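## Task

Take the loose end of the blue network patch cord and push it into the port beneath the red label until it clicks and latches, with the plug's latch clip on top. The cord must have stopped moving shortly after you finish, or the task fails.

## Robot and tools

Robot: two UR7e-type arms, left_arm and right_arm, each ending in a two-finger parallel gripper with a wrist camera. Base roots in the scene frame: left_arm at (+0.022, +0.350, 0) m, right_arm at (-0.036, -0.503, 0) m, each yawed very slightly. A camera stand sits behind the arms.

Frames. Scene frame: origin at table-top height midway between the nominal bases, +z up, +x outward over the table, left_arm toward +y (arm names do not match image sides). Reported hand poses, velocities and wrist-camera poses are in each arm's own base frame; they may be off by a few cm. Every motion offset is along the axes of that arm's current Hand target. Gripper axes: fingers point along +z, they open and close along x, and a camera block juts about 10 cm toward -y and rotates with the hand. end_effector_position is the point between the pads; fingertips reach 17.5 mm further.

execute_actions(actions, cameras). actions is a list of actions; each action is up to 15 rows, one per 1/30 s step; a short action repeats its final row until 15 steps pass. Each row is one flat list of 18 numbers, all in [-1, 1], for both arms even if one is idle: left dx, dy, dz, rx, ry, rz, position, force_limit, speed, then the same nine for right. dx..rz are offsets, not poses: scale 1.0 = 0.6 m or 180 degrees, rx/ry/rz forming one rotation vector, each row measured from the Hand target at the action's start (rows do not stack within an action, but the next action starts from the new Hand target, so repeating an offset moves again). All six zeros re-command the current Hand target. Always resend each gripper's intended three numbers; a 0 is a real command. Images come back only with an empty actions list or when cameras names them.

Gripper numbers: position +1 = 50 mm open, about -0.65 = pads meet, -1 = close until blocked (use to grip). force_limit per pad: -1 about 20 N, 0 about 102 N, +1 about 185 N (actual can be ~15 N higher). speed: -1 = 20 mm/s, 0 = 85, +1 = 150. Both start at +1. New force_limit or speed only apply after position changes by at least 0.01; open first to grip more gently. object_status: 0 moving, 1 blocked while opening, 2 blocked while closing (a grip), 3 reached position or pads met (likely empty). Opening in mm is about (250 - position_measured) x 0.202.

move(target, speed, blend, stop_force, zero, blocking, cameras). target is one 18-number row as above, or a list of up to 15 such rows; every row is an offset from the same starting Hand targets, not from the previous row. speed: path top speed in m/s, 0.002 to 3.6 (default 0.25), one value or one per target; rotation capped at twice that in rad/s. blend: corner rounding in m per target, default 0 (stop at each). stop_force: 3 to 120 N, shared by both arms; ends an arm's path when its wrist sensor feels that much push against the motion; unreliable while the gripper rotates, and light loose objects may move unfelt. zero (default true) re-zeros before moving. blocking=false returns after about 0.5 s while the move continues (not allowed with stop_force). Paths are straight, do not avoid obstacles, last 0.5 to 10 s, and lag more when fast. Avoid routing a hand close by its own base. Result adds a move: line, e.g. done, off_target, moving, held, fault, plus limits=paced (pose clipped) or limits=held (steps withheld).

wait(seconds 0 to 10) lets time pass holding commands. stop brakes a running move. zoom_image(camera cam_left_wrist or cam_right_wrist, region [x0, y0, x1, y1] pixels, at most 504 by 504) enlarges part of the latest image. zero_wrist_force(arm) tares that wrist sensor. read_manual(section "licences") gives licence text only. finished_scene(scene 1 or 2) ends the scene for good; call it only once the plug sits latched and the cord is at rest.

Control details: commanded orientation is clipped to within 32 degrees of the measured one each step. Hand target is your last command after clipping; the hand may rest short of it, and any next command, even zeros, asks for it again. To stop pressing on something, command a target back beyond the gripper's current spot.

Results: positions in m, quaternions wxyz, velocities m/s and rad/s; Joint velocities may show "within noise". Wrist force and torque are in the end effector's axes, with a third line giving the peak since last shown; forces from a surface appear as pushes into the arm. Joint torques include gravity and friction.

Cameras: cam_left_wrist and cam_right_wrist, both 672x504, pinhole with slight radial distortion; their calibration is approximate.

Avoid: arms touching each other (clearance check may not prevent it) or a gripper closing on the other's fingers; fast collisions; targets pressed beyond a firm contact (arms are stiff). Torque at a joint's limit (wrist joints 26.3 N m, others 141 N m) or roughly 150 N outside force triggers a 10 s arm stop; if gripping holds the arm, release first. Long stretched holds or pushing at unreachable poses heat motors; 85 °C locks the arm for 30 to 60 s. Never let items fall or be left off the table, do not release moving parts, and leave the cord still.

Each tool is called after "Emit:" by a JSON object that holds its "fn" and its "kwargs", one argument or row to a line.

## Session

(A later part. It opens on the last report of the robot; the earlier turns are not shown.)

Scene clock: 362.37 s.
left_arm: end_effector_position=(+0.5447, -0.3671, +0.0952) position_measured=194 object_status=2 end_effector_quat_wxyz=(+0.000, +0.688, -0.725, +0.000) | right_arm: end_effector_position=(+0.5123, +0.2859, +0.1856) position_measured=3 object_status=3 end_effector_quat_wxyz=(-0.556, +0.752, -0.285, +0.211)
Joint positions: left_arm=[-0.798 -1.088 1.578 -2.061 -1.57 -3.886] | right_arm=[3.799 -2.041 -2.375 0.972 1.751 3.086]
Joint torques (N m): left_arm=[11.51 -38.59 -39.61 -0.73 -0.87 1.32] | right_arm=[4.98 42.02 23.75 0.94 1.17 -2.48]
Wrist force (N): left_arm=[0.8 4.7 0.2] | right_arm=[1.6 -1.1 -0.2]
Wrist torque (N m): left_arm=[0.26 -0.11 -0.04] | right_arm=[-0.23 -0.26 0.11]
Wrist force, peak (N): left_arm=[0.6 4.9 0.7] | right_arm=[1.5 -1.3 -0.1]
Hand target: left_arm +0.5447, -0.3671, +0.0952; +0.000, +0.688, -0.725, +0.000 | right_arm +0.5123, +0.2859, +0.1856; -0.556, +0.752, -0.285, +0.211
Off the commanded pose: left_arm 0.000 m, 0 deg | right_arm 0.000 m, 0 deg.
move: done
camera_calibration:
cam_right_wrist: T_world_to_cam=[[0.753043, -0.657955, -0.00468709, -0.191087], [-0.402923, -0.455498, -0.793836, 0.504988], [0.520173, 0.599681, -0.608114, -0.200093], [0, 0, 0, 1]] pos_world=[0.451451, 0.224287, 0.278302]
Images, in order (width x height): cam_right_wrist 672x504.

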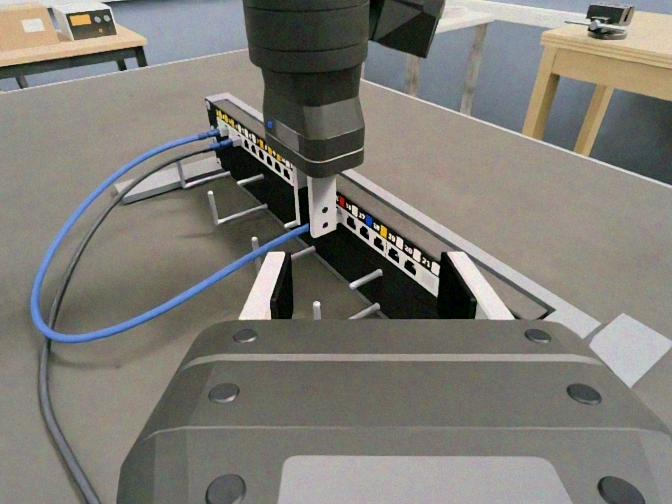

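Emit:
{"fn": "move", "kwargs": {
  "target": [0,-0.016,0,0,0,0,-1,-0.5,-1,0,0,0,0,0,0,1,1,1],
  "speed": 0.01,
  "stop_force": 25,
  "zero": false,
  "cameras": ["cam_right_wrist","cam_left_wrist"]
}}

Emit:
{"fn": "zoom_image", "kwargs": {
  "camera": "cam_right_wrist",
  "region": [318, 195, 354, 230]
}}

Scene clock: 367.30 s.
left_arm: end_effector_position=(+0.5484, -0.3673, +0.0952) position_measured=194 object_status=2 end_effector_quat_wxyz=(+0.000, +0.688, -0.726, +0.000) | right_arm: end_effector_position=(+0.5123, +0.2859, +0.1856) position_measured=3 object_status=3 end_effector_quat_wxyz=(-0.556, +0.752, -0.285, +0.211)
Joint positions: left_arm=[-0.794 -1.081 1.567 -2.057 -1.57 -3.882] | right_arm=[3.799 -2.041 -2.375 0.972 1.751 3.086]
Joint torques (N m): left_arm=[-4.48 -56.66 -17.21 -8.21 6.11 -1.49] | right_arm=[2.97 40.28 23.48 1.04 1.01 -2.61]
Wrist force (N): left_arm=[0.5 24.7 -3.1] | right_arm=[1.6 -1.0 0.0]
Wrist torque (N m): left_arm=[0.45 -0.09 -0.01] | right_arm=[-0.22 -0.27 0.11]
Wrist force, peak (N): left_arm=[-0.5 33.1 -4.1] | right_arm=[1.7 -1.1 -0.1]
Hand target: left_arm +0.5484, -0.3673, +0.0952; +0.000, +0.688, -0.726, +0.000 (not the last commanded pose) | right_arm +0.5123, +0.2859, +0.1856; -0.556, +0.752, -0.285, +0.211
Off the commanded pose: left_arm 0.006 m, 0 deg | right_arm 0.000 m, 0 deg.
move: contact (left_arm)
camera_calibration:
cam_left_wrist: T_world_to_cam=[[-0.0528404, -0.998573, 0.00774622, -0.327713], [-0.933651, 0.0521539, 0.354367, 0.508037], [-0.354266, 0.0114927, -0.935074, 0.421605], [0, 0, 0, 1]] pos_world=[0.606373, -0.358587, 0.216739]
cam_right_wrist: T_world_to_cam=[[0.753043, -0.657955, -0.00468709, -0.191087], [-0.402923, -0.455498, -0.793836, 0.504988], [0.520173, 0.599681, -0.608114, -0.200093], [0, 0, 0, 1]] pos_world=[0.451451, 0.224287, 0.278302]

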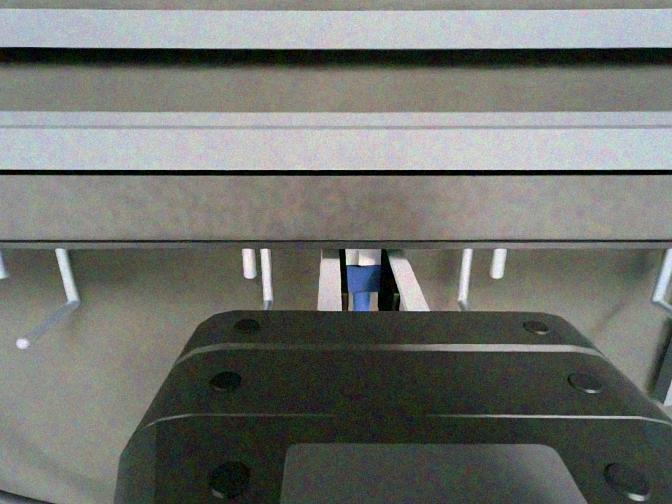

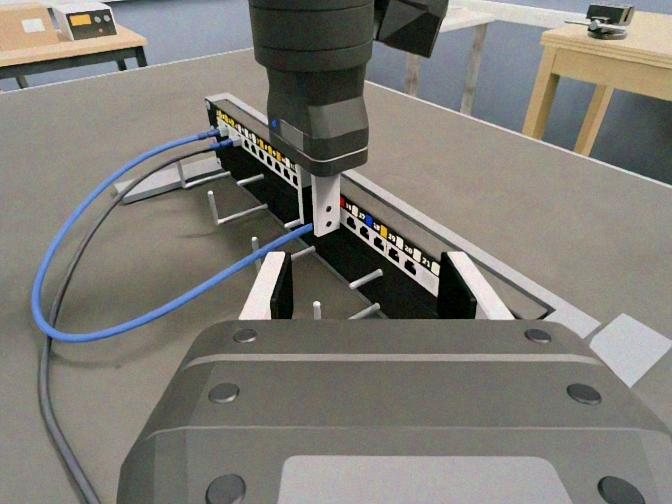

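Scaled by 14.000 from the camera's 672x504 image, which has a finer 960x720 frame.

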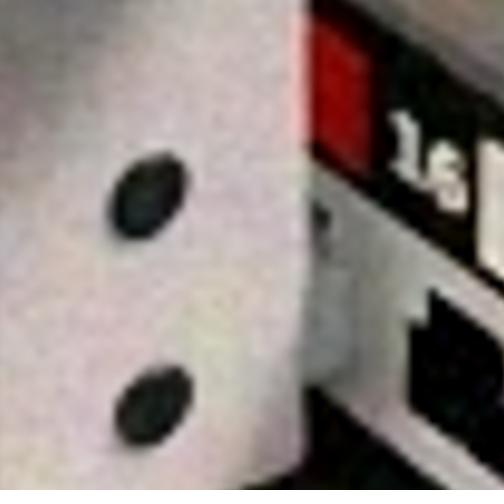

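Emit:
{"fn": "move", "kwargs": {
  "target": [0,-0.012,0,0,0,0,-1,-0.5,-1,0,0,0,0,0,0,1,1,1],
  "speed": 0.01,
  "stop_force": 45,
  "zero": false,
  "cameras": ["cam_right_wrist","cam_left_wrist"]
}}

Emit:
{"fn": "zoom_image", "kwargs": {
  "camera": "cam_left_wrist",
  "region": [300, 220, 430, 315]
}}

Emit:
{"fn": "zoom_image", "kwargs": {
  "camera": "cam_right_wrist",
  "region": [310, 185, 370, 245]
}}

Scene clock: 373.07 s.
left_arm: end_effector_position=(+0.5556, -0.3676, +0.0952) position_measured=194 object_status=2 end_effector_quat_wxyz=(+0.000, +0.688, -0.726, +0.000) | right_arm: end_effector_position=(+0.5123, +0.2859, +0.1856) position_measured=3 object_status=3 end_effector_quat_wxyz=(-0.556, +0.752, -0.285, +0.211)
Joint positions: left_arm=[-0.786 -1.068 1.546 -2.049 -1.57 -3.875] | right_arm=[3.799 -2.041 -2.375 0.972 1.751 3.086]
Joint torques (N m): left_arm=[20.48 -38.89 -45.87 -5.53 8.09 1.3] | right_arm=[1.32 41.34 24.01 1.04 1.08 -2.46]
Wrist force (N): left_arm=[0.8 33.5 -3.5] | right_arm=[1.5 -1.1 -0.1]
Wrist torque (N m): left_arm=[0.32 -0.10 -0.07] | right_arm=[-0.24 -0.26 0.11]
Wrist force, peak (N): left_arm=[-2.0 38.6 -5.1] | right_arm=[1.7 -1.2 0.1]
Hand target: left_arm +0.5556, -0.3676, +0.0952; +0.000, +0.688, -0.726, +0.000 | right_arm +0.5123, +0.2859, +0.1856; -0.556, +0.752, -0.285, +0.211
Off the commanded pose: left_arm 0.000 m, 0 deg | right_arm 0.000 m, 0 deg.
move: done
camera_calibration:
cam_left_wrist: T_world_to_cam=[[-0.0528381, -0.998573, 0.00775104, -0.327635], [-0.933618, 0.0521524, 0.354455, 0.514736], [-0.354353, 0.0114922, -0.935041, 0.424206], [0, 0, 0, 1]] pos_world=[0.613573, -0.358887, 0.216739]
cam_right_wrist: T_world_to_cam=[[0.753043, -0.657955, -0.00468709, -0.191087], [-0.402923, -0.455498, -0.793836, 0.504988], [0.520173, 0.599681, -0.608114, -0.200093], [0, 0, 0, 1]] pos_world=[0.451451, 0.224287, 0.278302]

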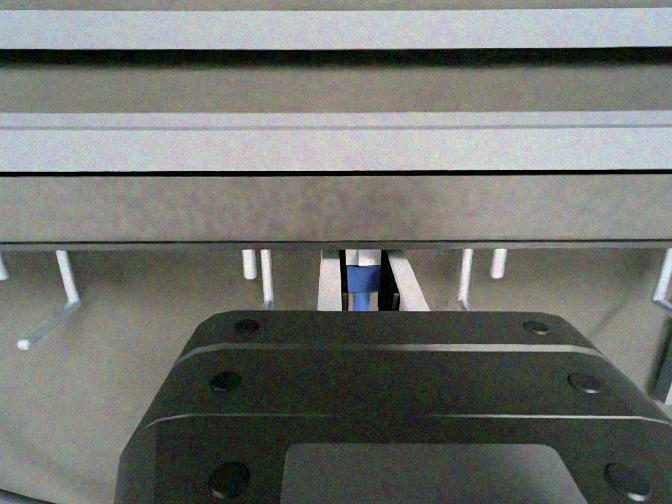

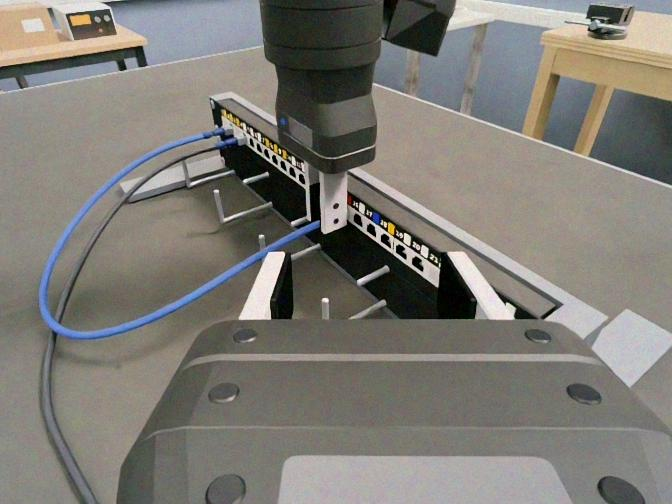

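Scaled by 3.877 from the camera's 672x504 image, which has a finer 960x720 frame.

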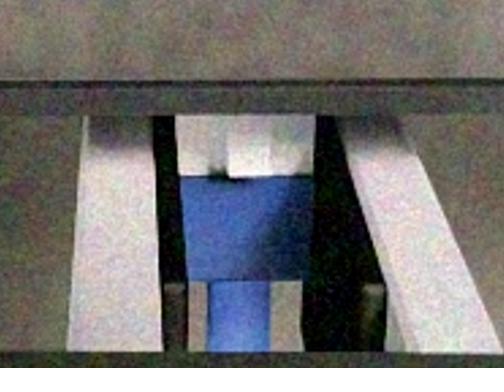

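Scaled by 8.400 from the camera's 672x504 image, which has a finer 960x720 frame.

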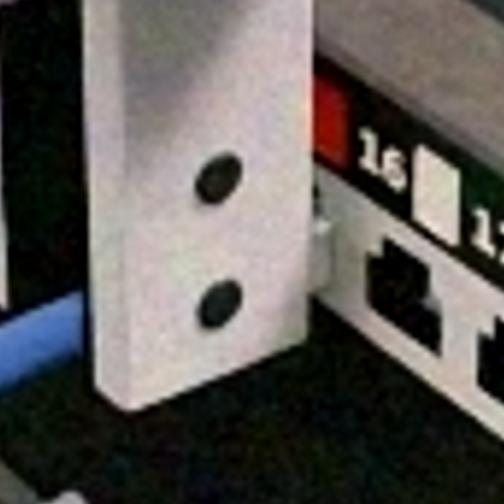

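Emit:
{"fn": "zoom_image", "kwargs": {
  "camera": "cam_right_wrist",
  "region": [200, 90, 320, 170]
}}

Scaled by 4.200 from the camera's 672x504 image, which has a finer 960x720 frame.

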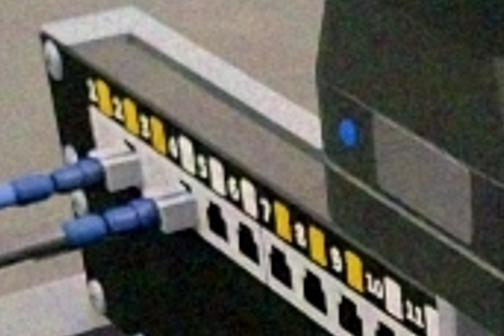

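Emit:
{"fn": "move", "kwargs": {
  "target": [0,0.008,0,0,0,0,-1,-0.5,-1,0,0,0,0,0,0,1,1,1],
  "speed": 0.01,
  "stop_force": 50,
  "cameras": ["cam_left_wrist","cam_right_wrist"]
}}

Emit:
{"fn": "zoom_image", "kwargs": {
  "camera": "cam_right_wrist",
  "region": [310, 185, 370, 245]
}}

Scene clock: 384.83 s.
left_arm: end_effector_position=(+0.5532, -0.3674, +0.0952) position_measured=194 object_status=2 end_effector_quat_wxyz=(+0.000, +0.688, -0.725, +0.000) | right_arm: end_effector_position=(+0.5123, +0.2859, +0.1856) position_measured=3 object_status=3 end_effector_quat_wxyz=(-0.556, +0.752, -0.285, +0.211)
Joint positions: left_arm=[-0.789 -1.072 1.553 -2.052 -1.57 -3.878] | right_arm=[3.799 -2.041 -2.375 0.972 1.751 3.086]
Joint torques (N m): left_arm=[7.52 -37.79 -32.51 1.56 -3.33 1.38] | right_arm=[-1.18 41.37 23.78 1.13 1 -2.59]
Wrist force (N): left_arm=[2.2 -12.5 -2.1] | right_arm=[1.5 -1.0 -0.2]
Wrist torque (N m): left_arm=[-0.16 -0.06 0.09] | right_arm=[-0.22 -0.26 0.11]
Wrist force, peak (N): left_arm=[0.6 34.0 -3.2] | right_arm=[1.6 -1.2 0.1]
Hand target: left_arm +0.5532, -0.3674, +0.0952; +0.000, +0.688, -0.725, +0.000 (not the last commanded pose) | right_arm +0.5123, +0.2859, +0.1856; -0.556, +0.752, -0.285, +0.211
Off the commanded pose: left_arm 0.002 m, 0 deg | right_arm 0.000 m, 0 deg.
move: contact (left_arm)
camera_calibration:
cam_left_wrist: T_world_to_cam=[[-0.0527484, -0.998578, 0.00768736, -0.327611], [-0.933814, 0.0520522, 0.353953, 0.512546], [-0.353849, 0.0114919, -0.935232, 0.423142], [0, 0, 0, 1]] pos_world=[0.61107, -0.358687, 0.216838]
cam_right_wrist: T_world_to_cam=[[0.753043, -0.657955, -0.00468709, -0.191087], [-0.402923, -0.455498, -0.793836, 0.504988], [0.520173, 0.599681, -0.608114, -0.200093], [0, 0, 0, 1]] pos_world=[0.451451, 0.224287, 0.278302]

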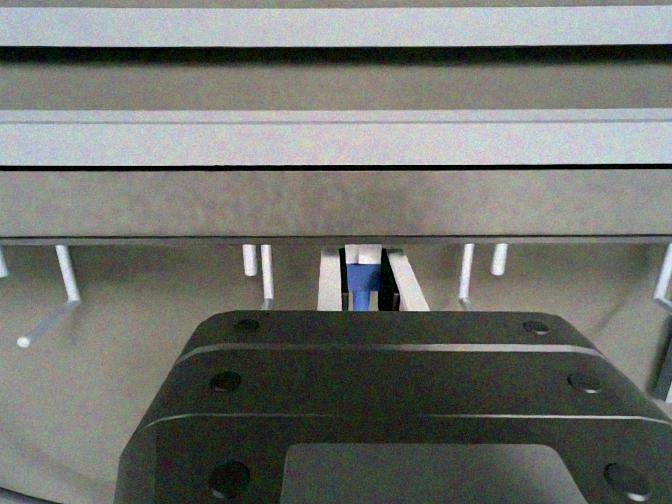

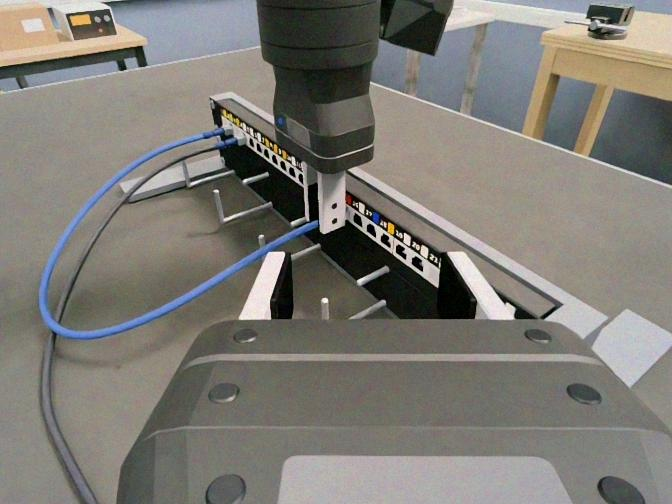

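Scaled by 8.400 from the camera's 672x504 image, which has a finer 960x720 frame.

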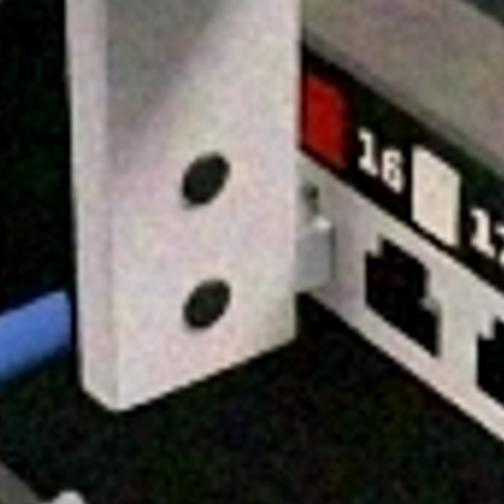

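Emit:
{"fn": "move", "kwargs": {
  "target": [0,0.004,0,0,0,0,-1,-0.5,-1,0,0,0,0,0,0,1,1,1],
  "speed": 0.005,
  "stop_force": 12,
  "cameras": ["cam_left_wrist"]
}}

Emit:
{"fn": "zoom_image", "kwargs": {
  "camera": "cam_left_wrist",
  "region": [300, 220, 430, 315]
}}

Scene clock: 389.47 s.
left_arm: end_effector_position=(+0.5528, -0.3674, +0.0953) position_measured=194 object_status=2 end_effector_quat_wxyz=(+0.000, +0.688, -0.725, +0.000) | right_arm: end_effector_position=(+0.5123, +0.2859, +0.1856) position_measured=3 object_status=3 end_effector_quat_wxyz=(-0.556, +0.752, -0.285, +0.211)
Joint positions: left_arm=[-0.789 -1.073 1.555 -2.053 -1.57 -3.878] | right_arm=[3.799 -2.041 -2.375 0.972 1.751 3.086]
Joint torques (N m): left_arm=[5.63 -36 -30.21 4.05 -1.79 1.35] | right_arm=[-2.64 41.9 22.81 1.03 1.09 -2.45]
Wrist force (N): left_arm=[2.5 -23.1 -1.9] | right_arm=[1.3 -0.9 -0.2]
Wrist torque (N m): left_arm=[-0.18 0.00 0.11] | right_arm=[-0.22 -0.23 0.11]
Wrist force, peak (N): left_arm=[4.2 -28.4 -2.1] | right_arm=[1.6 -1.3 -0.1]
Hand target: left_arm +0.5528, -0.3674, +0.0953; +0.000, +0.688, -0.725, +0.000 (not the last commanded pose) | right_arm +0.5123, +0.2859, +0.1856; -0.556, +0.752, -0.285, +0.211
Off the commanded pose: left_arm 0.002 m, 0 deg | right_arm 0.000 m, 0 deg.
move: contact (left_arm)
camera_calibration:
cam_left_wrist: T_world_to_cam=[[-0.0525504, -0.998587, 0.00792076, -0.327706], [-0.933903, 0.0519522, 0.353731, 0.512233], [-0.353643, 0.0111915, -0.935314, 0.422782], [0, 0, 0, 1]] pos_world=[0.610669, -0.358586, 0.216837]
Images, in order (width x height): cam_left_wrist 672x504.

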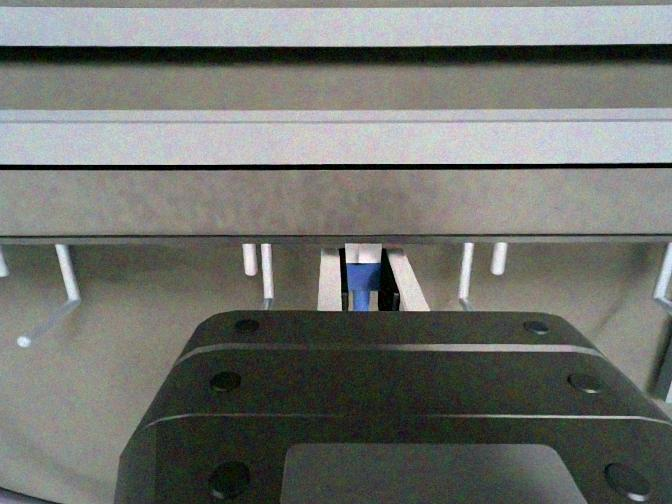

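Scaled by 3.877 from the camera's 672x504 image, which has a finer 960x720 frame.

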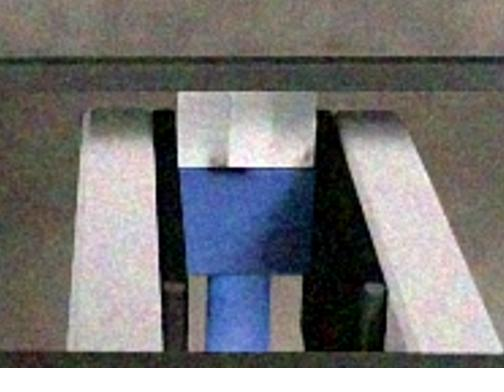

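Emit:
{"fn": "move", "kwargs": {
  "target": [0,-0.0025,0,0,0,0,-1,-0.5,-1,0,0,0,0,0,0,1,1,1],
  "speed": 0.01
}}

Scene clock: 395.33 s.
left_arm: end_effector_position=(+0.5542, -0.3674, +0.0952) position_measured=194 object_status=2 end_effector_quat_wxyz=(+0.000, +0.688, -0.725, +0.000) | right_arm: end_effector_position=(+0.5123, +0.2859, +0.1856) position_measured=3 object_status=3 end_effector_quat_wxyz=(-0.556, +0.752, -0.285, +0.211)
Joint positions: left_arm=[-0.788 -1.071 1.551 -2.051 -1.57 -3.877] | right_arm=[3.799 -2.041 -2.375 0.972 1.751 3.086]
Joint torques (N m): left_arm=[13.51 -40.03 -40.42 -1.69 1.05 1.22] | right_arm=[-4.46 41.72 23.18 1.22 1.04 -2.42]
Wrist force (N): left_arm=[1.6 12.0 -0.2] | right_arm=[1.6 -1.3 0.0]
Wrist torque (N m): left_arm=[0.45 -0.05 -0.02] | right_arm=[-0.27 -0.27 0.11]
Wrist force, peak (N): left_arm=[3.0 -23.4 -2.9] | right_arm=[1.6 -1.3 0.0]
Hand target: left_arm +0.5543, -0.3674, +0.0953; +0.000, +0.688, -0.725, +0.000 | right_arm +0.5123, +0.2859, +0.1856; -0.556, +0.752, -0.285, +0.211
Off the commanded pose: left_arm 0.000 m, 0 deg | right_arm 0.000 m, 0 deg.
move: done

Emit:
{"fn": "move", "kwargs": {
  "target": [0,0.0008,0,0,0,0,-1,-0.5,-1,0,0,0,0,0,0,1,1,1],
  "speed": 0.01
}}

Emit:
{"fn": "execute_actions", "kwargs": {
  "actions": [
    [[0,0,0,0,0,0,0.1,-0.5,-1,0,0,0,0,0,0,1,1,1]],
    [[0,0,0,0,0,0,0.1,-0.5,-1,0,0,0,0,0,0,1,1,1]]
  ]
}}

Emit:
{"fn": "move", "kwargs": {
  "target": [
    [0,0,-0.05,0,0,0,0.1,-0.5,-1,0,0,0,0,0,0,1,1,1],
    [0,0.05,-0.25,0,0,0,0.1,-0.5,-1,0,0,0,0,0,0,1,1,1]
  ],
  "speed": 0.12,
  "blend": 0.01,
  "cameras": ["cam_left_wrist","cam_right_wrist"]
}}

Emit:
{"fn": "zoom_image", "kwargs": {
  "camera": "cam_right_wrist",
  "region": [300, 175, 380, 245]
}}

Emit:
{"fn": "zoom_image", "kwargs": {
  "camera": "cam_right_wrist",
  "region": [190, 90, 290, 170]
}}

Scene clock: 401.07 s.
left_arm: end_effector_position=(+0.5538, -0.3674, +0.0953) position_measured=194 object_status=2 end_effector_quat_wxyz=(+0.000, +0.688, -0.725, +0.000) | right_arm: end_effector_position=(+0.5123, +0.2859, +0.1856) position_measured=3 object_status=3 end_effector_quat_wxyz=(-0.556, +0.752, -0.285, +0.211)
Joint positions: left_arm=[-0.788 -1.072 1.552 -2.052 -1.57 -3.877] | right_arm=[3.799 -2.041 -2.375 0.972 1.751 3.086]
Joint torques (N m): left_arm=[-9.59 -57.91 -9.02 -4.31 2.99 -1.46] | right_arm=[-6.05 41.43 23.35 1.11 1.03 -2.48]
Wrist force (N): left_arm=[3.5 0.5 0.6] | right_arm=[1.4 -1.0 -0.2]
Wrist torque (N m): left_arm=[0.26 0.09 0.06] | right_arm=[-0.23 -0.25 0.11]
Wrist force, peak (N): left_arm=[1.6 12.6 0.2] | right_arm=[1.6 -1.2 0.0]
Hand target: left_arm +0.5538, -0.3674, +0.0953; +0.000, +0.688, -0.725, +0.000 | right_arm +0.5123, +0.2859, +0.1856; -0.556, +0.752, -0.285, +0.211
Off the commanded pose: left_arm 0.000 m, 0 deg | right_arm 0.000 m, 0 deg.
move: done

Scene clock: 402.27 s.
left_arm: end_effector_position=(+0.5538, -0.3674, +0.0953) position_measured=138 object_status=3 end_effector_quat_wxyz=(+0.000, +0.688, -0.725, +0.000) | right_arm: end_effector_position=(+0.5123, +0.2859, +0.1856) position_measured=3 object_status=3 end_effector_quat_wxyz=(-0.556, +0.752, -0.285, +0.211)
Joint positions: left_arm=[-0.788 -1.072 1.552 -2.052 -1.57 -3.877] | right_arm=[3.799 -2.041 -2.375 0.972 1.751 3.086]
Joint torques (N m): left_arm=[-11.95 -58.26 -17.07 -1.42 -0.95 -0.88] | right_arm=[-5.89 41.24 23.67 1.07 0.97 -2.39]
Wrist force (N): left_arm=[-0.2 1.4 0.2] | right_arm=[1.4 -0.9 -0.1]
Wrist torque (N m): left_arm=[0.26 0.03 -0.02] | right_arm=[-0.20 -0.25 0.11]
Wrist force, peak (N): left_arm=[3.6 -0.1 0.2] | right_arm=[1.4 -1.3 -0.2]
Hand target: left_arm +0.5538, -0.3674, +0.0953; +0.000, +0.688, -0.725, +0.000 | right_arm +0.5123, +0.2859, +0.1856; -0.556, +0.752, -0.285, +0.211
Off the commanded pose: left_arm 0.000 m, 0 deg | right_arm 0.000 m, 0 deg.

Scene clock: 404.03 s.
left_arm: end_effector_position=(+0.5237, -0.3659, +0.2452) position_measured=138 object_status=3 end_effector_quat_wxyz=(+0.000, +0.688, -0.725, +0.000) | right_arm: end_effector_position=(+0.5123, +0.2859, +0.1856) position_measured=3 object_status=3 end_effector_quat_wxyz=(-0.556, +0.752, -0.285, +0.211)
Joint positions: left_arm=[-0.82 -1.241 1.396 -1.726 -1.57 -3.91] | right_arm=[3.799 -2.041 -2.375 0.972 1.751 3.086]
Joint torques (N m): left_arm=[-11.1 -51.57 -39.26 0.27 -0.2 -1.38] | right_arm=[-6.7 41.84 22.72 1.2 0.99 -2.44]
Wrist force (N): left_arm=[0.1 1.5 0.5] | right_arm=[1.4 -0.9 0.0]
Wrist torque (N m): left_arm=[0.27 -0.02 0.07] | right_arm=[-0.22 -0.24 0.11]
Wrist force, peak (N): left_arm=[-0.2 1.5 2.1] | right_arm=[1.7 -1.1 -0.2]
Hand target: left_arm +0.5237, -0.3659, +0.2452; +0.000, +0.688, -0.725, +0.000 | right_arm +0.5123, +0.2859, +0.1856; -0.556, +0.752, -0.285, +0.211
Off the commanded pose: left_arm 0.000 m, 0 deg | right_arm 0.000 m, 0 deg.
move: done
camera_calibration:
cam_left_wrist: T_world_to_cam=[[-0.0525852, -0.998586, 0.00782792, -0.32897], [-0.933889, 0.0519515, 0.353769, 0.431937], [-0.353675, 0.0112926, -0.9353, 0.552729], [0, 0, 0, 1]] pos_world=[0.581569, -0.357187, 0.366737]
cam_right_wrist: T_world_to_cam=[[0.753043, -0.657955, -0.00468709, -0.191087], [-0.402923, -0.455498, -0.793836, 0.504988], [0.520173, 0.599681, -0.608114, -0.200093], [0, 0, 0, 1]] pos_world=[0.451451, 0.224287, 0.278302]

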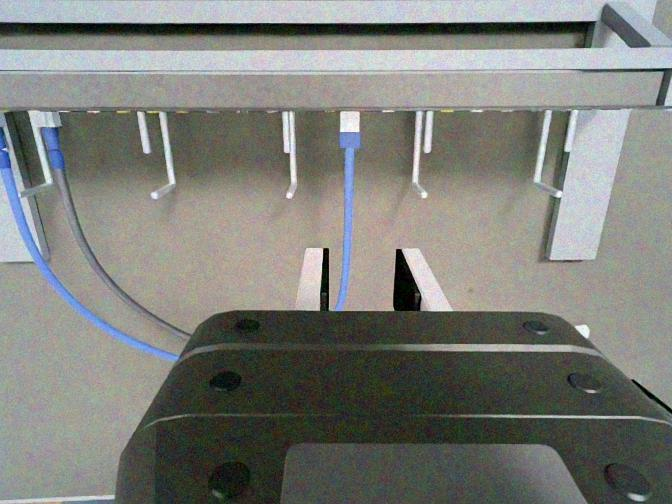

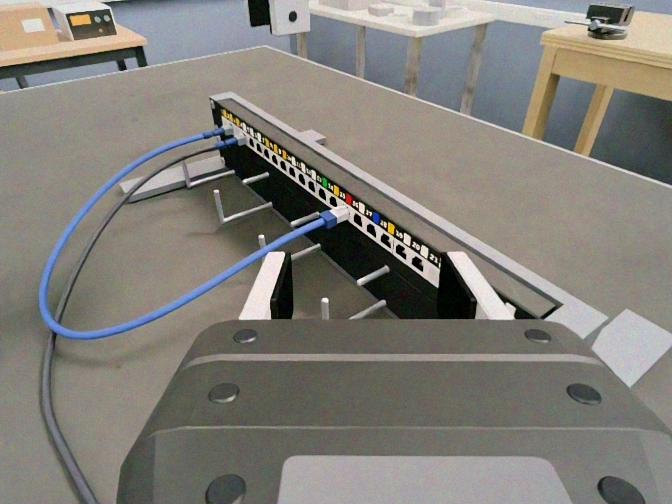

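Scaled by 6.300 from the camera's 672x504 image, which has a finer 960x720 frame.

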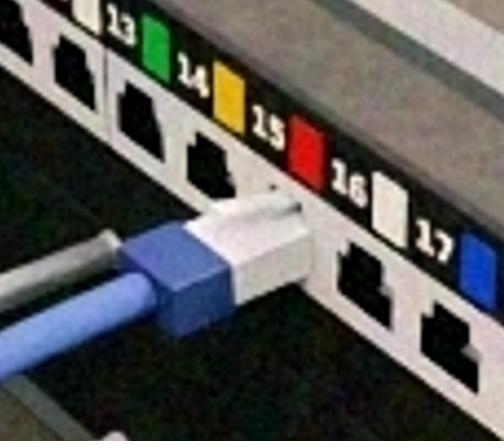

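Scaled by 5.040 from the camera's 672x504 image, which has a finer 960x720 frame.

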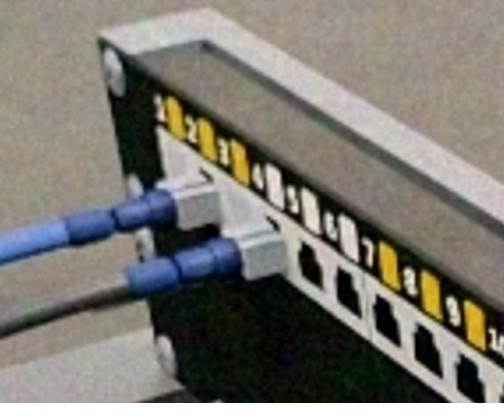

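Emit:
{"fn": "zoom_image", "kwargs": {
  "camera": "cam_left_wrist",
  "region": [0, 90, 120, 190]
}}

Emit:
{"fn": "zoom_image", "kwargs": {
  "camera": "cam_left_wrist",
  "region": [290, 90, 410, 190]
}}

Scaled by 4.200 from the camera's 672x504 image, which has a finer 960x720 frame.

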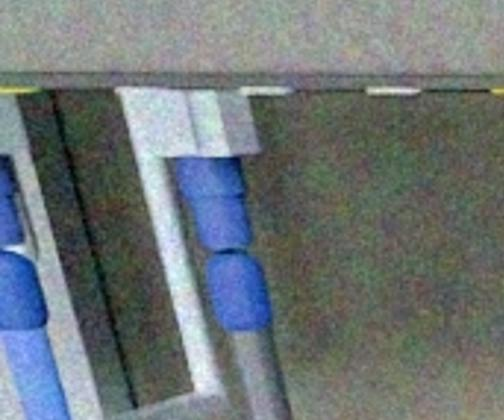

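Scaled by 4.200 from the camera's 672x504 image, which has a finer 960x720 frame.

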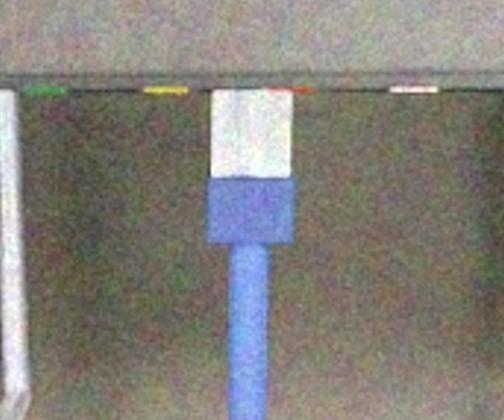

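Emit:
{"fn": "move", "kwargs": {
  "target": [
    [0,-0.05,0.2,0,0,0,0.1,-0.5,-1,0,0,0,0,0,0,1,1,1],
    [0,-0.05,0.25,0,0,0,0.1,-0.5,-1,0,0,0,0,0,0,1,1,1]
  ],
  "speed": 0.12,
  "blend": [0.01,0]
}}

Emit:
{"fn": "execute_actions", "kwargs": {
  "actions": [
    [[0,0,0,0,0,0,-1,-0.2,-1,0,0,0,0,0,0,1,1,1]],
    [[0,0,0,0,0,0,-1,-0.2,-1,0,0,0,0,0,0,1,1,1]]
  ]
}}

Emit:
{"fn": "move", "kwargs": {
  "target": [0,-0.01,0,0,0,0,-1,-0.2,-1,0,0,0,0,0,0,1,1,1],
  "speed": 0.03,
  "stop_force": 50,
  "cameras": ["cam_left_wrist","cam_right_wrist"]
}}

Emit:
{"fn": "zoom_image", "kwargs": {
  "camera": "cam_right_wrist",
  "region": [300, 175, 380, 245]
}}

Emit:
{"fn": "zoom_image", "kwargs": {
  "camera": "cam_left_wrist",
  "region": [300, 220, 430, 315]
}}

Scene clock: 431.20 s.
left_arm: end_effector_position=(+0.5538, -0.3674, +0.0953) position_measured=138 object_status=3 end_effector_quat_wxyz=(+0.000, +0.688, -0.725, +0.000) | right_arm: end_effector_position=(+0.5123, +0.2859, +0.1856) position_measured=3 object_status=3 end_effector_quat_wxyz=(-0.556, +0.752, -0.285, +0.211)
Joint positions: left_arm=[-0.788 -1.072 1.552 -2.051 -1.57 -3.877] | right_arm=[3.799 -2.041 -2.375 0.972 1.751 3.086]
Joint torques (N m): left_arm=[10.46 -40.28 -10.32 -5.56 1.41 1.43] | right_arm=[-8.76 40.75 22.95 1.2 1.01 -2.37]
Wrist force (N): left_arm=[-0.1 1.6 0.0] | right_arm=[1.5 -1.0 -0.1]
Wrist torque (N m): left_arm=[0.28 -0.01 -0.04] | right_arm=[-0.23 -0.26 0.10]
Wrist force, peak (N): left_arm=[0.1 1.8 -2.4] | right_arm=[1.6 -1.2 0.0]
Hand target: left_arm +0.5538, -0.3674, +0.0953; +0.000, +0.688, -0.725, +0.000 | right_arm +0.5123, +0.2859, +0.1856; -0.556, +0.752, -0.285, +0.211
Off the commanded pose: left_arm 0.000 m, 0 deg | right_arm 0.000 m, 0 deg.
move: done

Scene clock: 432.40 s.
left_arm: end_effector_position=(+0.5538, -0.3674, +0.0953) position_measured=197 object_status=2 end_effector_quat_wxyz=(+0.000, +0.688, -0.725, +0.000) | right_arm: end_effector_position=(+0.5123, +0.2859, +0.1856) position_measured=3 object_status=3 end_effector_quat_wxyz=(-0.556, +0.752, -0.285, +0.211)
Joint positions: left_arm=[-0.788 -1.072 1.552 -2.052 -1.57 -3.877] | right_arm=[3.799 -2.041 -2.375 0.972 1.751 3.086]
Joint torques (N m): left_arm=[10.89 -39.61 -10.88 -4.59 0.88 1.17] | right_arm=[-8.72 40.73 22.81 1.2 1.02 -2.33]
Wrist force (N): left_arm=[1.4 2.4 -0.2] | right_arm=[1.3 -1.0 -0.1]
Wrist torque (N m): left_arm=[0.31 0.03 -0.04] | right_arm=[-0.22 -0.22 0.11]
Wrist force, peak (N): left_arm=[1.5 2.7 0.5] | right_arm=[1.6 -1.2 -0.1]
Hand target: left_arm +0.5538, -0.3674, +0.0953; +0.000, +0.688, -0.725, +0.000 | right_arm +0.5123, +0.2859, +0.1856; -0.556, +0.752, -0.285, +0.211
Off the commanded pose: left_arm 0.000 m, 0 deg | right_arm 0.000 m, 0 deg.

Scene clock: 433.70 s.
left_arm: end_effector_position=(+0.5598, -0.3677, +0.0953) position_measured=197 object_status=2 end_effector_quat_wxyz=(+0.000, +0.688, -0.725, +0.000) | right_arm: end_effector_position=(+0.5123, +0.2859, +0.1856) position_measured=3 object_status=3 end_effector_quat_wxyz=(-0.556, +0.752, -0.285, +0.211)
Joint positions: left_arm=[-0.782 -1.061 1.535 -2.045 -1.57 -3.871] | right_arm=[3.799 -2.041 -2.375 0.972 1.751 3.086]
Joint torques (N m): left_arm=[19.37 -39.93 -47.21 -5.4 8 1.44] | right_arm=[-9.6 41.47 23.21 1.17 1.03 -2.36]
Wrist force (N): left_arm=[0.6 32.8 -2.5] | right_arm=[1.3 -1.0 -0.1]
Wrist torque (N m): left_arm=[0.45 -0.02 -0.10] | right_arm=[-0.22 -0.23 0.11]
Wrist force, peak (N): left_arm=[-0.5 40.0 -7.0] | right_arm=[1.4 -1.3 -0.2]
Hand target: left_arm +0.5598, -0.3677, +0.0953; +0.000, +0.688, -0.725, +0.000 | right_arm +0.5123, +0.2859, +0.1856; -0.556, +0.752, -0.285, +0.211
Off the commanded pose: left_arm 0.000 m, 0 deg | right_arm 0.000 m, 0 deg.
move: done
camera_calibration:
cam_left_wrist: T_world_to_cam=[[-0.0525852, -0.998586, 0.00782792, -0.327696], [-0.933889, 0.0519515, 0.353769, 0.518774], [-0.353675, 0.0112926, -0.9353, 0.425316], [0, 0, 0, 1]] pos_world=[0.617669, -0.358987, 0.216837]
cam_right_wrist: T_world_to_cam=[[0.753043, -0.657955, -0.00468709, -0.191087], [-0.402923, -0.455498, -0.793836, 0.504988], [0.520173, 0.599681, -0.608114, -0.200093], [0, 0, 0, 1]] pos_world=[0.451451, 0.224287, 0.278302]

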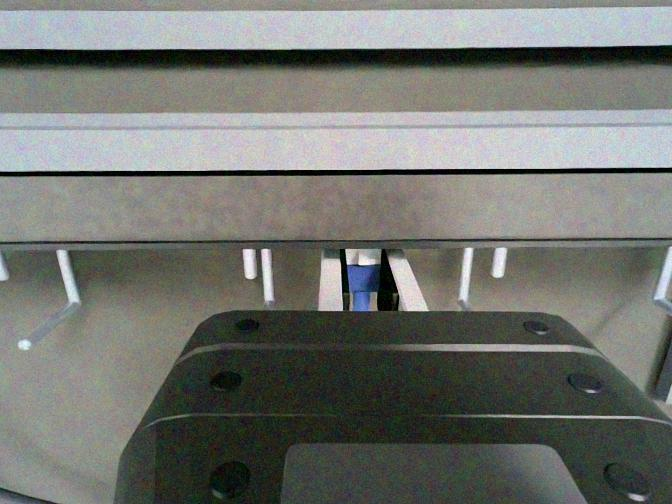

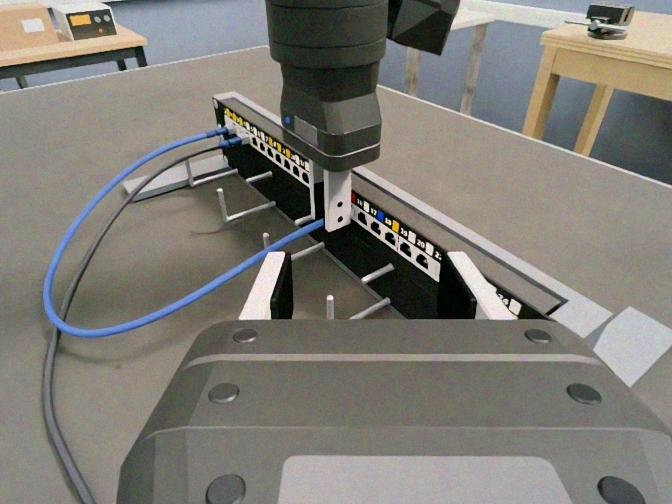

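Scaled by 6.300 from the camera's 672x504 image, which has a finer 960x720 frame.

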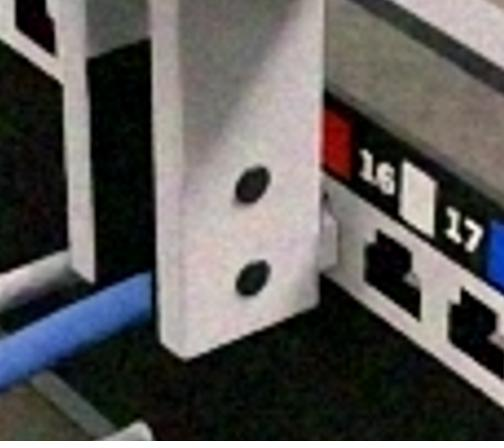

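Scaled by 3.877 from the camera's 672x504 image, which has a finer 960x720 frame.

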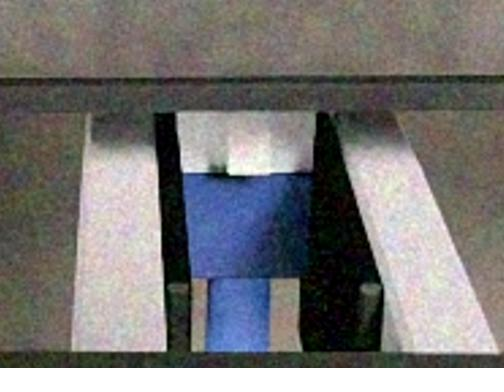

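Emit:
{"fn": "move", "kwargs": {
  "target": [0,0.0024,0,0,0,0,-1,-0.2,-1,0,0,0,0,0,0,1,1,1],
  "speed": 0.01
}}

Emit:
{"fn": "move", "kwargs": {
  "target": [0,0.004,0,0,0,0,-1,-0.2,-1,0,0,0,0,0,0,1,1,1],
  "speed": 0.005,
  "stop_force": 20,
  "cameras": ["cam_left_wrist","cam_right_wrist"]
}}

Emit:
{"fn": "zoom_image", "kwargs": {
  "camera": "cam_left_wrist",
  "region": [300, 220, 430, 315]
}}

Scene clock: 440.80 s.
left_arm: end_effector_position=(+0.5585, -0.3676, +0.0953) position_measured=197 object_status=2 end_effector_quat_wxyz=(-0.001, +0.688, -0.725, +0.000) | right_arm: end_effector_position=(+0.5123, +0.2859, +0.1856) position_measured=3 object_status=3 end_effector_quat_wxyz=(-0.556, +0.752, -0.285, +0.211)
Joint positions: left_arm=[-0.783 -1.063 1.539 -2.047 -1.57 -3.873] | right_arm=[3.799 -2.041 -2.375 0.972 1.751 3.086]
Joint torques (N m): left_arm=[-10.26 -56.52 -8.7 -3.53 0.21 -1.52] | right_arm=[-9.51 41.74 22.93 1.35 0.97 -2.43]
Wrist force (N): left_arm=[4.0 -7.1 1.5] | right_arm=[1.5 -1.0 -0.1]
Wrist torque (N m): left_arm=[0.04 0.10 0.14] | right_arm=[-0.21 -0.26 0.10]
Wrist force, peak (N): left_arm=[0.8 33.6 -1.6] | right_arm=[1.7 -1.1 0.0]
Hand target: left_arm +0.5584, -0.3676, +0.0953; +0.000, +0.688, -0.725, +0.000 | right_arm +0.5123, +0.2859, +0.1856; -0.556, +0.752, -0.285, +0.211
Off the commanded pose: left_arm 0.000 m, 0 deg | right_arm 0.000 m, 0 deg.
move: done

Scene clock: 442.23 s.
left_arm: end_effector_position=(+0.5571, -0.3676, +0.0953) position_measured=197 object_status=2 end_effector_quat_wxyz=(+0.000, +0.688, -0.725, +0.000) | right_arm: end_effector_position=(+0.5123, +0.2859, +0.1856) position_measured=3 object_status=3 end_effector_quat_wxyz=(-0.556, +0.752, -0.285, +0.211)
Joint positions: left_arm=[-0.785 -1.066 1.543 -2.048 -1.57 -3.874] | right_arm=[3.799 -2.041 -2.375 0.972 1.751 3.086]
Joint torques (N m): left_arm=[3.86 -37.01 -31.03 3.82 -2.69 1.31] | right_arm=[-9.4 41.31 23.36 1.31 1.08 -2.34]
Wrist force (N): left_arm=[0.9 -22.6 -0.1] | right_arm=[1.5 -1.0 0.0]
Wrist torque (N m): left_arm=[-0.03 0.05 0.07] | right_arm=[-0.23 -0.25 0.10]
Wrist force, peak (N): left_arm=[2.5 -27.5 -0.2] | right_arm=[1.5 -1.3 0.0]
Hand target: left_arm +0.5571, -0.3676, +0.0953; +0.000, +0.688, -0.725, +0.000 (not the last commanded pose) | right_arm +0.5123, +0.2859, +0.1856; -0.556, +0.752, -0.285, +0.211
Off the commanded pose: left_arm 0.001 m, 0 deg | right_arm 0.000 m, 0 deg.
move: contact (left_arm)
camera_calibration:
cam_left_wrist: T_world_to_cam=[[-0.0525157, -0.998588, 0.00800309, -0.32772], [-0.933971, 0.051951, 0.353551, 0.516304], [-0.353468, 0.0110923, -0.935381, 0.424269], [0, 0, 0, 1]] pos_world=[0.614968, -0.358786, 0.216936]
cam_right_wrist: T_world_to_cam=[[0.753043, -0.657955, -0.00468709, -0.191087], [-0.402923, -0.455498, -0.793836, 0.504988], [0.520173, 0.599681, -0.608114, -0.200093], [0, 0, 0, 1]] pos_world=[0.451451, 0.224287, 0.278302]

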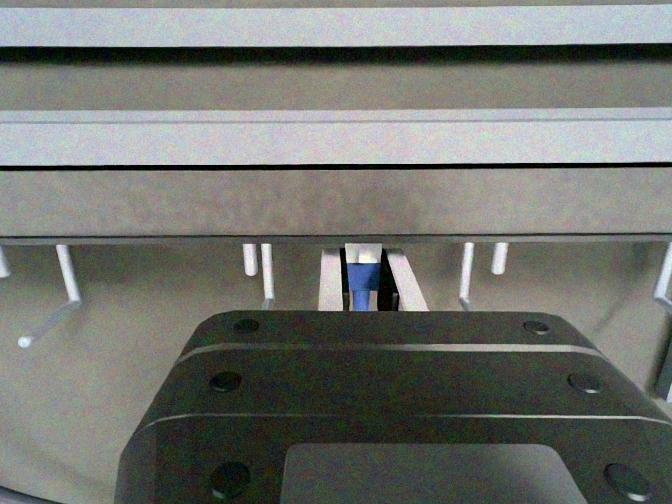

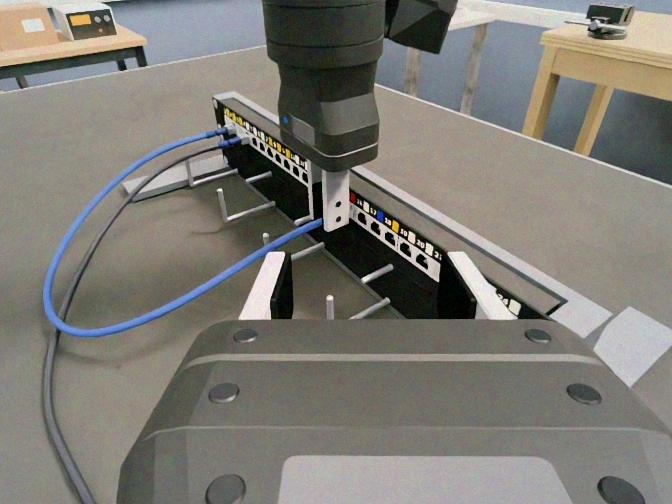

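Scaled by 3.877 from the camera's 672x504 image, which has a finer 960x720 frame.

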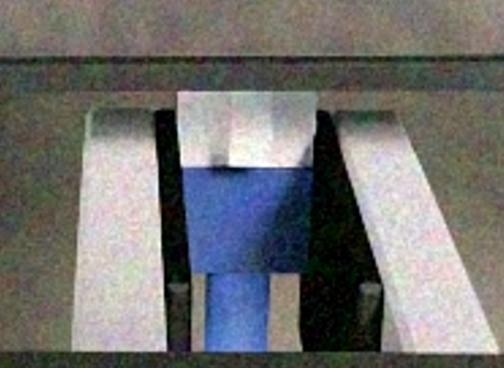

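Emit:
{"fn": "move", "kwargs": {
  "target": [0,-0.0016,0,0,0,0,-1,-0.2,-1,0,0,0,0,0,0,1,1,1],
  "speed": 0.01
}}

Emit:
{"fn": "execute_actions", "kwargs": {
  "actions": [
    [[0,0,0,0,0,0,0.1,-0.5,-1,0,0,0,0,0,0,1,1,1]],
    [[0,0,0,0,0,0,0.1,-0.5,-1,0,0,0,0,0,0,1,1,1]]
  ]
}}

Emit:
{"fn": "move", "kwargs": {
  "target": [
    [0,0,-0.05,0,0,0,0.1,-0.5,-1,0,0,0,0,0,0,1,1,1],
    [0,0.05,-0.25,0,0,0,0.1,-0.5,-1,0,0,0,0,0,0,1,1,1]
  ],
  "speed": 0.12,
  "blend": [0.01,0],
  "cameras": ["cam_left_wrist","cam_right_wrist"]
}}

Emit:
{"fn": "zoom_image", "kwargs": {
  "camera": "cam_right_wrist",
  "region": [300, 175, 380, 245]
}}

Emit:
{"fn": "wait", "kwargs": {
  "seconds": 3
}}

Scene clock: 448.67 s.
left_arm: end_effector_position=(+0.5580, -0.3676, +0.0953) position_measured=197 object_status=2 end_effector_quat_wxyz=(+0.000, +0.688, -0.725, +0.000) | right_arm: end_effector_position=(+0.5123, +0.2859, +0.1856) position_measured=3 object_status=3 end_effector_quat_wxyz=(-0.556, +0.752, -0.285, +0.211)
Joint positions: left_arm=[-0.784 -1.064 1.54 -2.047 -1.57 -3.873] | right_arm=[3.799 -2.041 -2.375 0.972 1.751 3.086]
Joint torques (N m): left_arm=[10.33 -40.44 -35.81 -0.65 -1.42 1.34] | right_arm=[-9.38 41.27 22.7 1.22 1.02 -2.29]
Wrist force (N): left_arm=[0.3 2.8 -1.0] | right_arm=[1.4 -1.1 0.0]
Wrist torque (N m): left_arm=[0.34 0.02 -0.03] | right_arm=[-0.24 -0.24 0.11]
Wrist force, peak (N): left_arm=[1.2 -23.3 -0.7] | right_arm=[1.5 -1.4 0.0]
Hand target: left_arm +0.5581, -0.3676, +0.0953; +0.000, +0.688, -0.725, +0.000 | right_arm +0.5123, +0.2859, +0.1856; -0.556, +0.752, -0.285, +0.211
Off the commanded pose: left_arm 0.000 m, 0 deg | right_arm 0.000 m, 0 deg.
move: done

Scene clock: 449.87 s.
left_arm: end_effector_position=(+0.5581, -0.3676, +0.0953) position_measured=138 object_status=3 end_effector_quat_wxyz=(+0.000, +0.688, -0.725, +0.000) | right_arm: end_effector_position=(+0.5123, +0.2859, +0.1856) position_measured=3 object_status=3 end_effector_quat_wxyz=(-0.556, +0.752, -0.285, +0.211)
Joint positions: left_arm=[-0.784 -1.064 1.54 -2.047 -1.57 -3.873] | right_arm=[3.799 -2.041 -2.375 0.972 1.751 3.086]
Joint torques (N m): left_arm=[7.49 -42.36 -38.16 -3.86 1.81 1.44] | right_arm=[-9.24 42.04 23.07 1.23 0.98 -2.28]
Wrist force (N): left_arm=[0.8 1.8 -0.1] | right_arm=[1.5 -1.2 -0.2]
Wrist torque (N m): left_arm=[0.33 -0.16 -0.01] | right_arm=[-0.24 -0.26 0.11]
Wrist force, peak (N): left_arm=[1.4 2.8 -1.1] | right_arm=[1.5 -1.2 -0.2]
Hand target: left_arm +0.5581, -0.3676, +0.0953; +0.000, +0.688, -0.725, +0.000 | right_arm +0.5123, +0.2859, +0.1856; -0.556, +0.752, -0.285, +0.211
Off the commanded pose: left_arm 0.000 m, 0 deg | right_arm 0.000 m, 0 deg.

Scene clock: 451.63 s.
left_arm: end_effector_position=(+0.5280, -0.3661, +0.2452) position_measured=138 object_status=3 end_effector_quat_wxyz=(-0.001, +0.688, -0.725, +0.000) | right_arm: end_effector_position=(+0.5123, +0.2859, +0.1856) position_measured=3 object_status=3 end_effector_quat_wxyz=(-0.556, +0.752, -0.285, +0.211)
Joint positions: left_arm=[-0.816 -1.233 1.384 -1.723 -1.57 -3.905] | right_arm=[3.799 -2.041 -2.375 0.972 1.751 3.086]
Joint torques (N m): left_arm=[-11.23 -53.29 -39.13 -0.46 -0.4 -1.53] | right_arm=[-9.63 41.13 22.65 1.24 1.09 -2.27]
Wrist force (N): left_arm=[0.8 1.7 0.0] | right_arm=[1.5 -1.0 -0.1]
Wrist torque (N m): left_arm=[0.29 -0.13 0.07] | right_arm=[-0.23 -0.27 0.11]
Wrist force, peak (N): left_arm=[0.8 2.2 -1.2] | right_arm=[1.6 -1.2 -0.2]
Hand target: left_arm +0.5280, -0.3661, +0.2453; +0.000, +0.688, -0.725, +0.000 | right_arm +0.5123, +0.2859, +0.1856; -0.556, +0.752, -0.285, +0.211
Off the commanded pose: left_arm 0.000 m, 0 deg | right_arm 0.000 m, 0 deg.
move: done
camera_calibration:
cam_left_wrist: T_world_to_cam=[[-0.0525198, -0.998588, 0.00800466, -0.328953], [-0.933971, 0.0519555, 0.353551, 0.435958], [-0.353468, 0.0110923, -0.935381, 0.554145], [0, 0, 0, 1]] pos_world=[0.585768, -0.357286, 0.366836]
cam_right_wrist: T_world_to_cam=[[0.753043, -0.657955, -0.00468709, -0.191087], [-0.402923, -0.455498, -0.793836, 0.504988], [0.520173, 0.599681, -0.608114, -0.200093], [0, 0, 0, 1]] pos_world=[0.451451, 0.224287, 0.278302]

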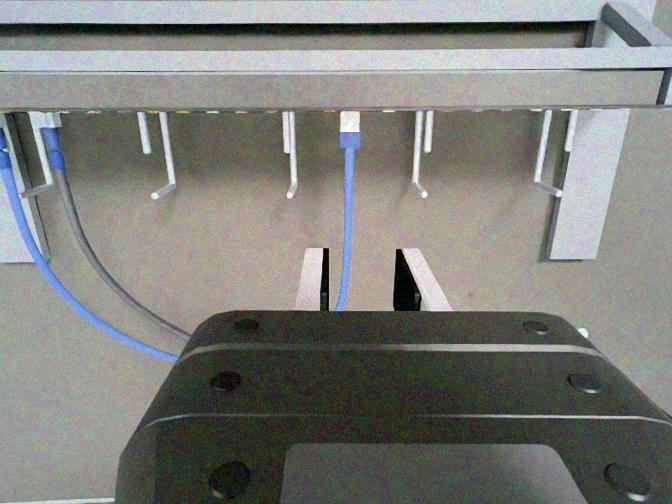

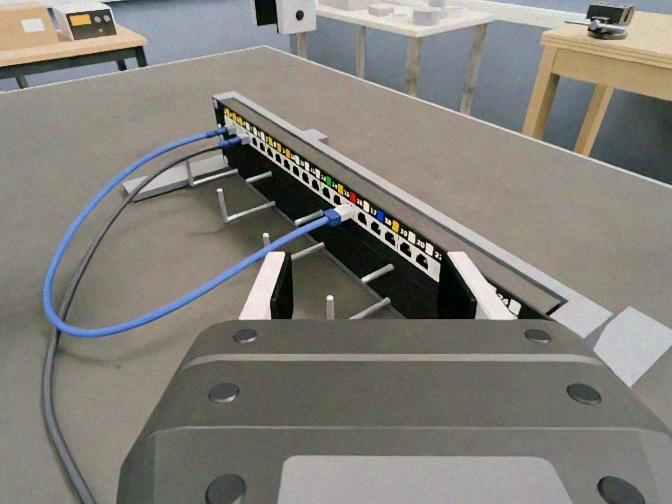

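Scaled by 6.300 from the camera's 672x504 image, which has a finer 960x720 frame.

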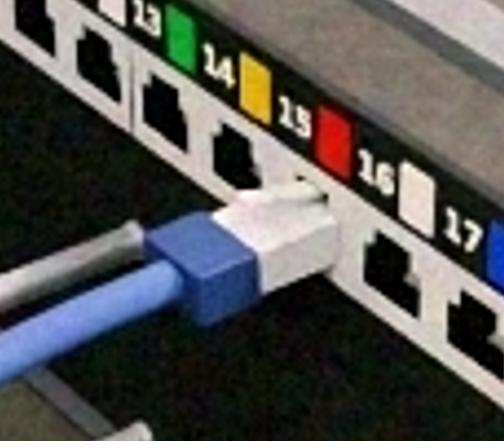

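Scene clock: 454.63 s.
left_arm: end_effector_position=(+0.5280, -0.3661, +0.2453) position_measured=138 object_status=3 end_effector_quat_wxyz=(+0.000, +0.688, -0.725, +0.000) | right_arm: end_effector_position=(+0.5123, +0.2859, +0.1856) position_measured=3 object_status=3 end_effector_quat_wxyz=(-0.556, +0.752, -0.285, +0.211)
Joint positions: left_arm=[-0.816 -1.233 1.384 -1.723 -1.57 -3.905] | right_arm=[3.799 -2.041 -2.375 0.972 1.751 3.086]
Joint torques (N m): left_arm=[-10.52 -53.75 -40.02 -0.24 -1.14 -1.43] | right_arm=[-8.84 41.26 23.13 1.23 0.98 -2.27]
Wrist force (N): left_arm=[0.7 1.5 -0.1] | right_arm=[1.3 -1.3 -0.3]
Wrist torque (N m): left_arm=[0.27 -0.12 0.07] | right_arm=[-0.26 -0.23 0.11]
Wrist force, peak (N): left_arm=[0.8 2.0 -0.2] | right_arm=[1.6 -1.3 0.0]
Hand target: left_arm +0.5280, -0.3661, +0.2453; +0.000, +0.688, -0.725, +0.000 | right_arm +0.5123, +0.2859, +0.1856; -0.556, +0.752, -0.285, +0.211
Tool commands: left_gripper/position=+0.1 left_gripper/force_limit=-0.5 left_gripper/speed=-1.0 right_gripper/position=+1.0 right_gripper/force_limit=+1.0 right_gripper/speed=+1.0
Off the commanded pose: left_arm 0.000 m, 0 deg | right_arm 0.000 m, 0 deg.
wait: 3.00 s; at rest by 0.17 s

Emit:
{"fn": "finished_scene", "kwargs": {
  "scene": 1
}}

The scene is finished: the task was done.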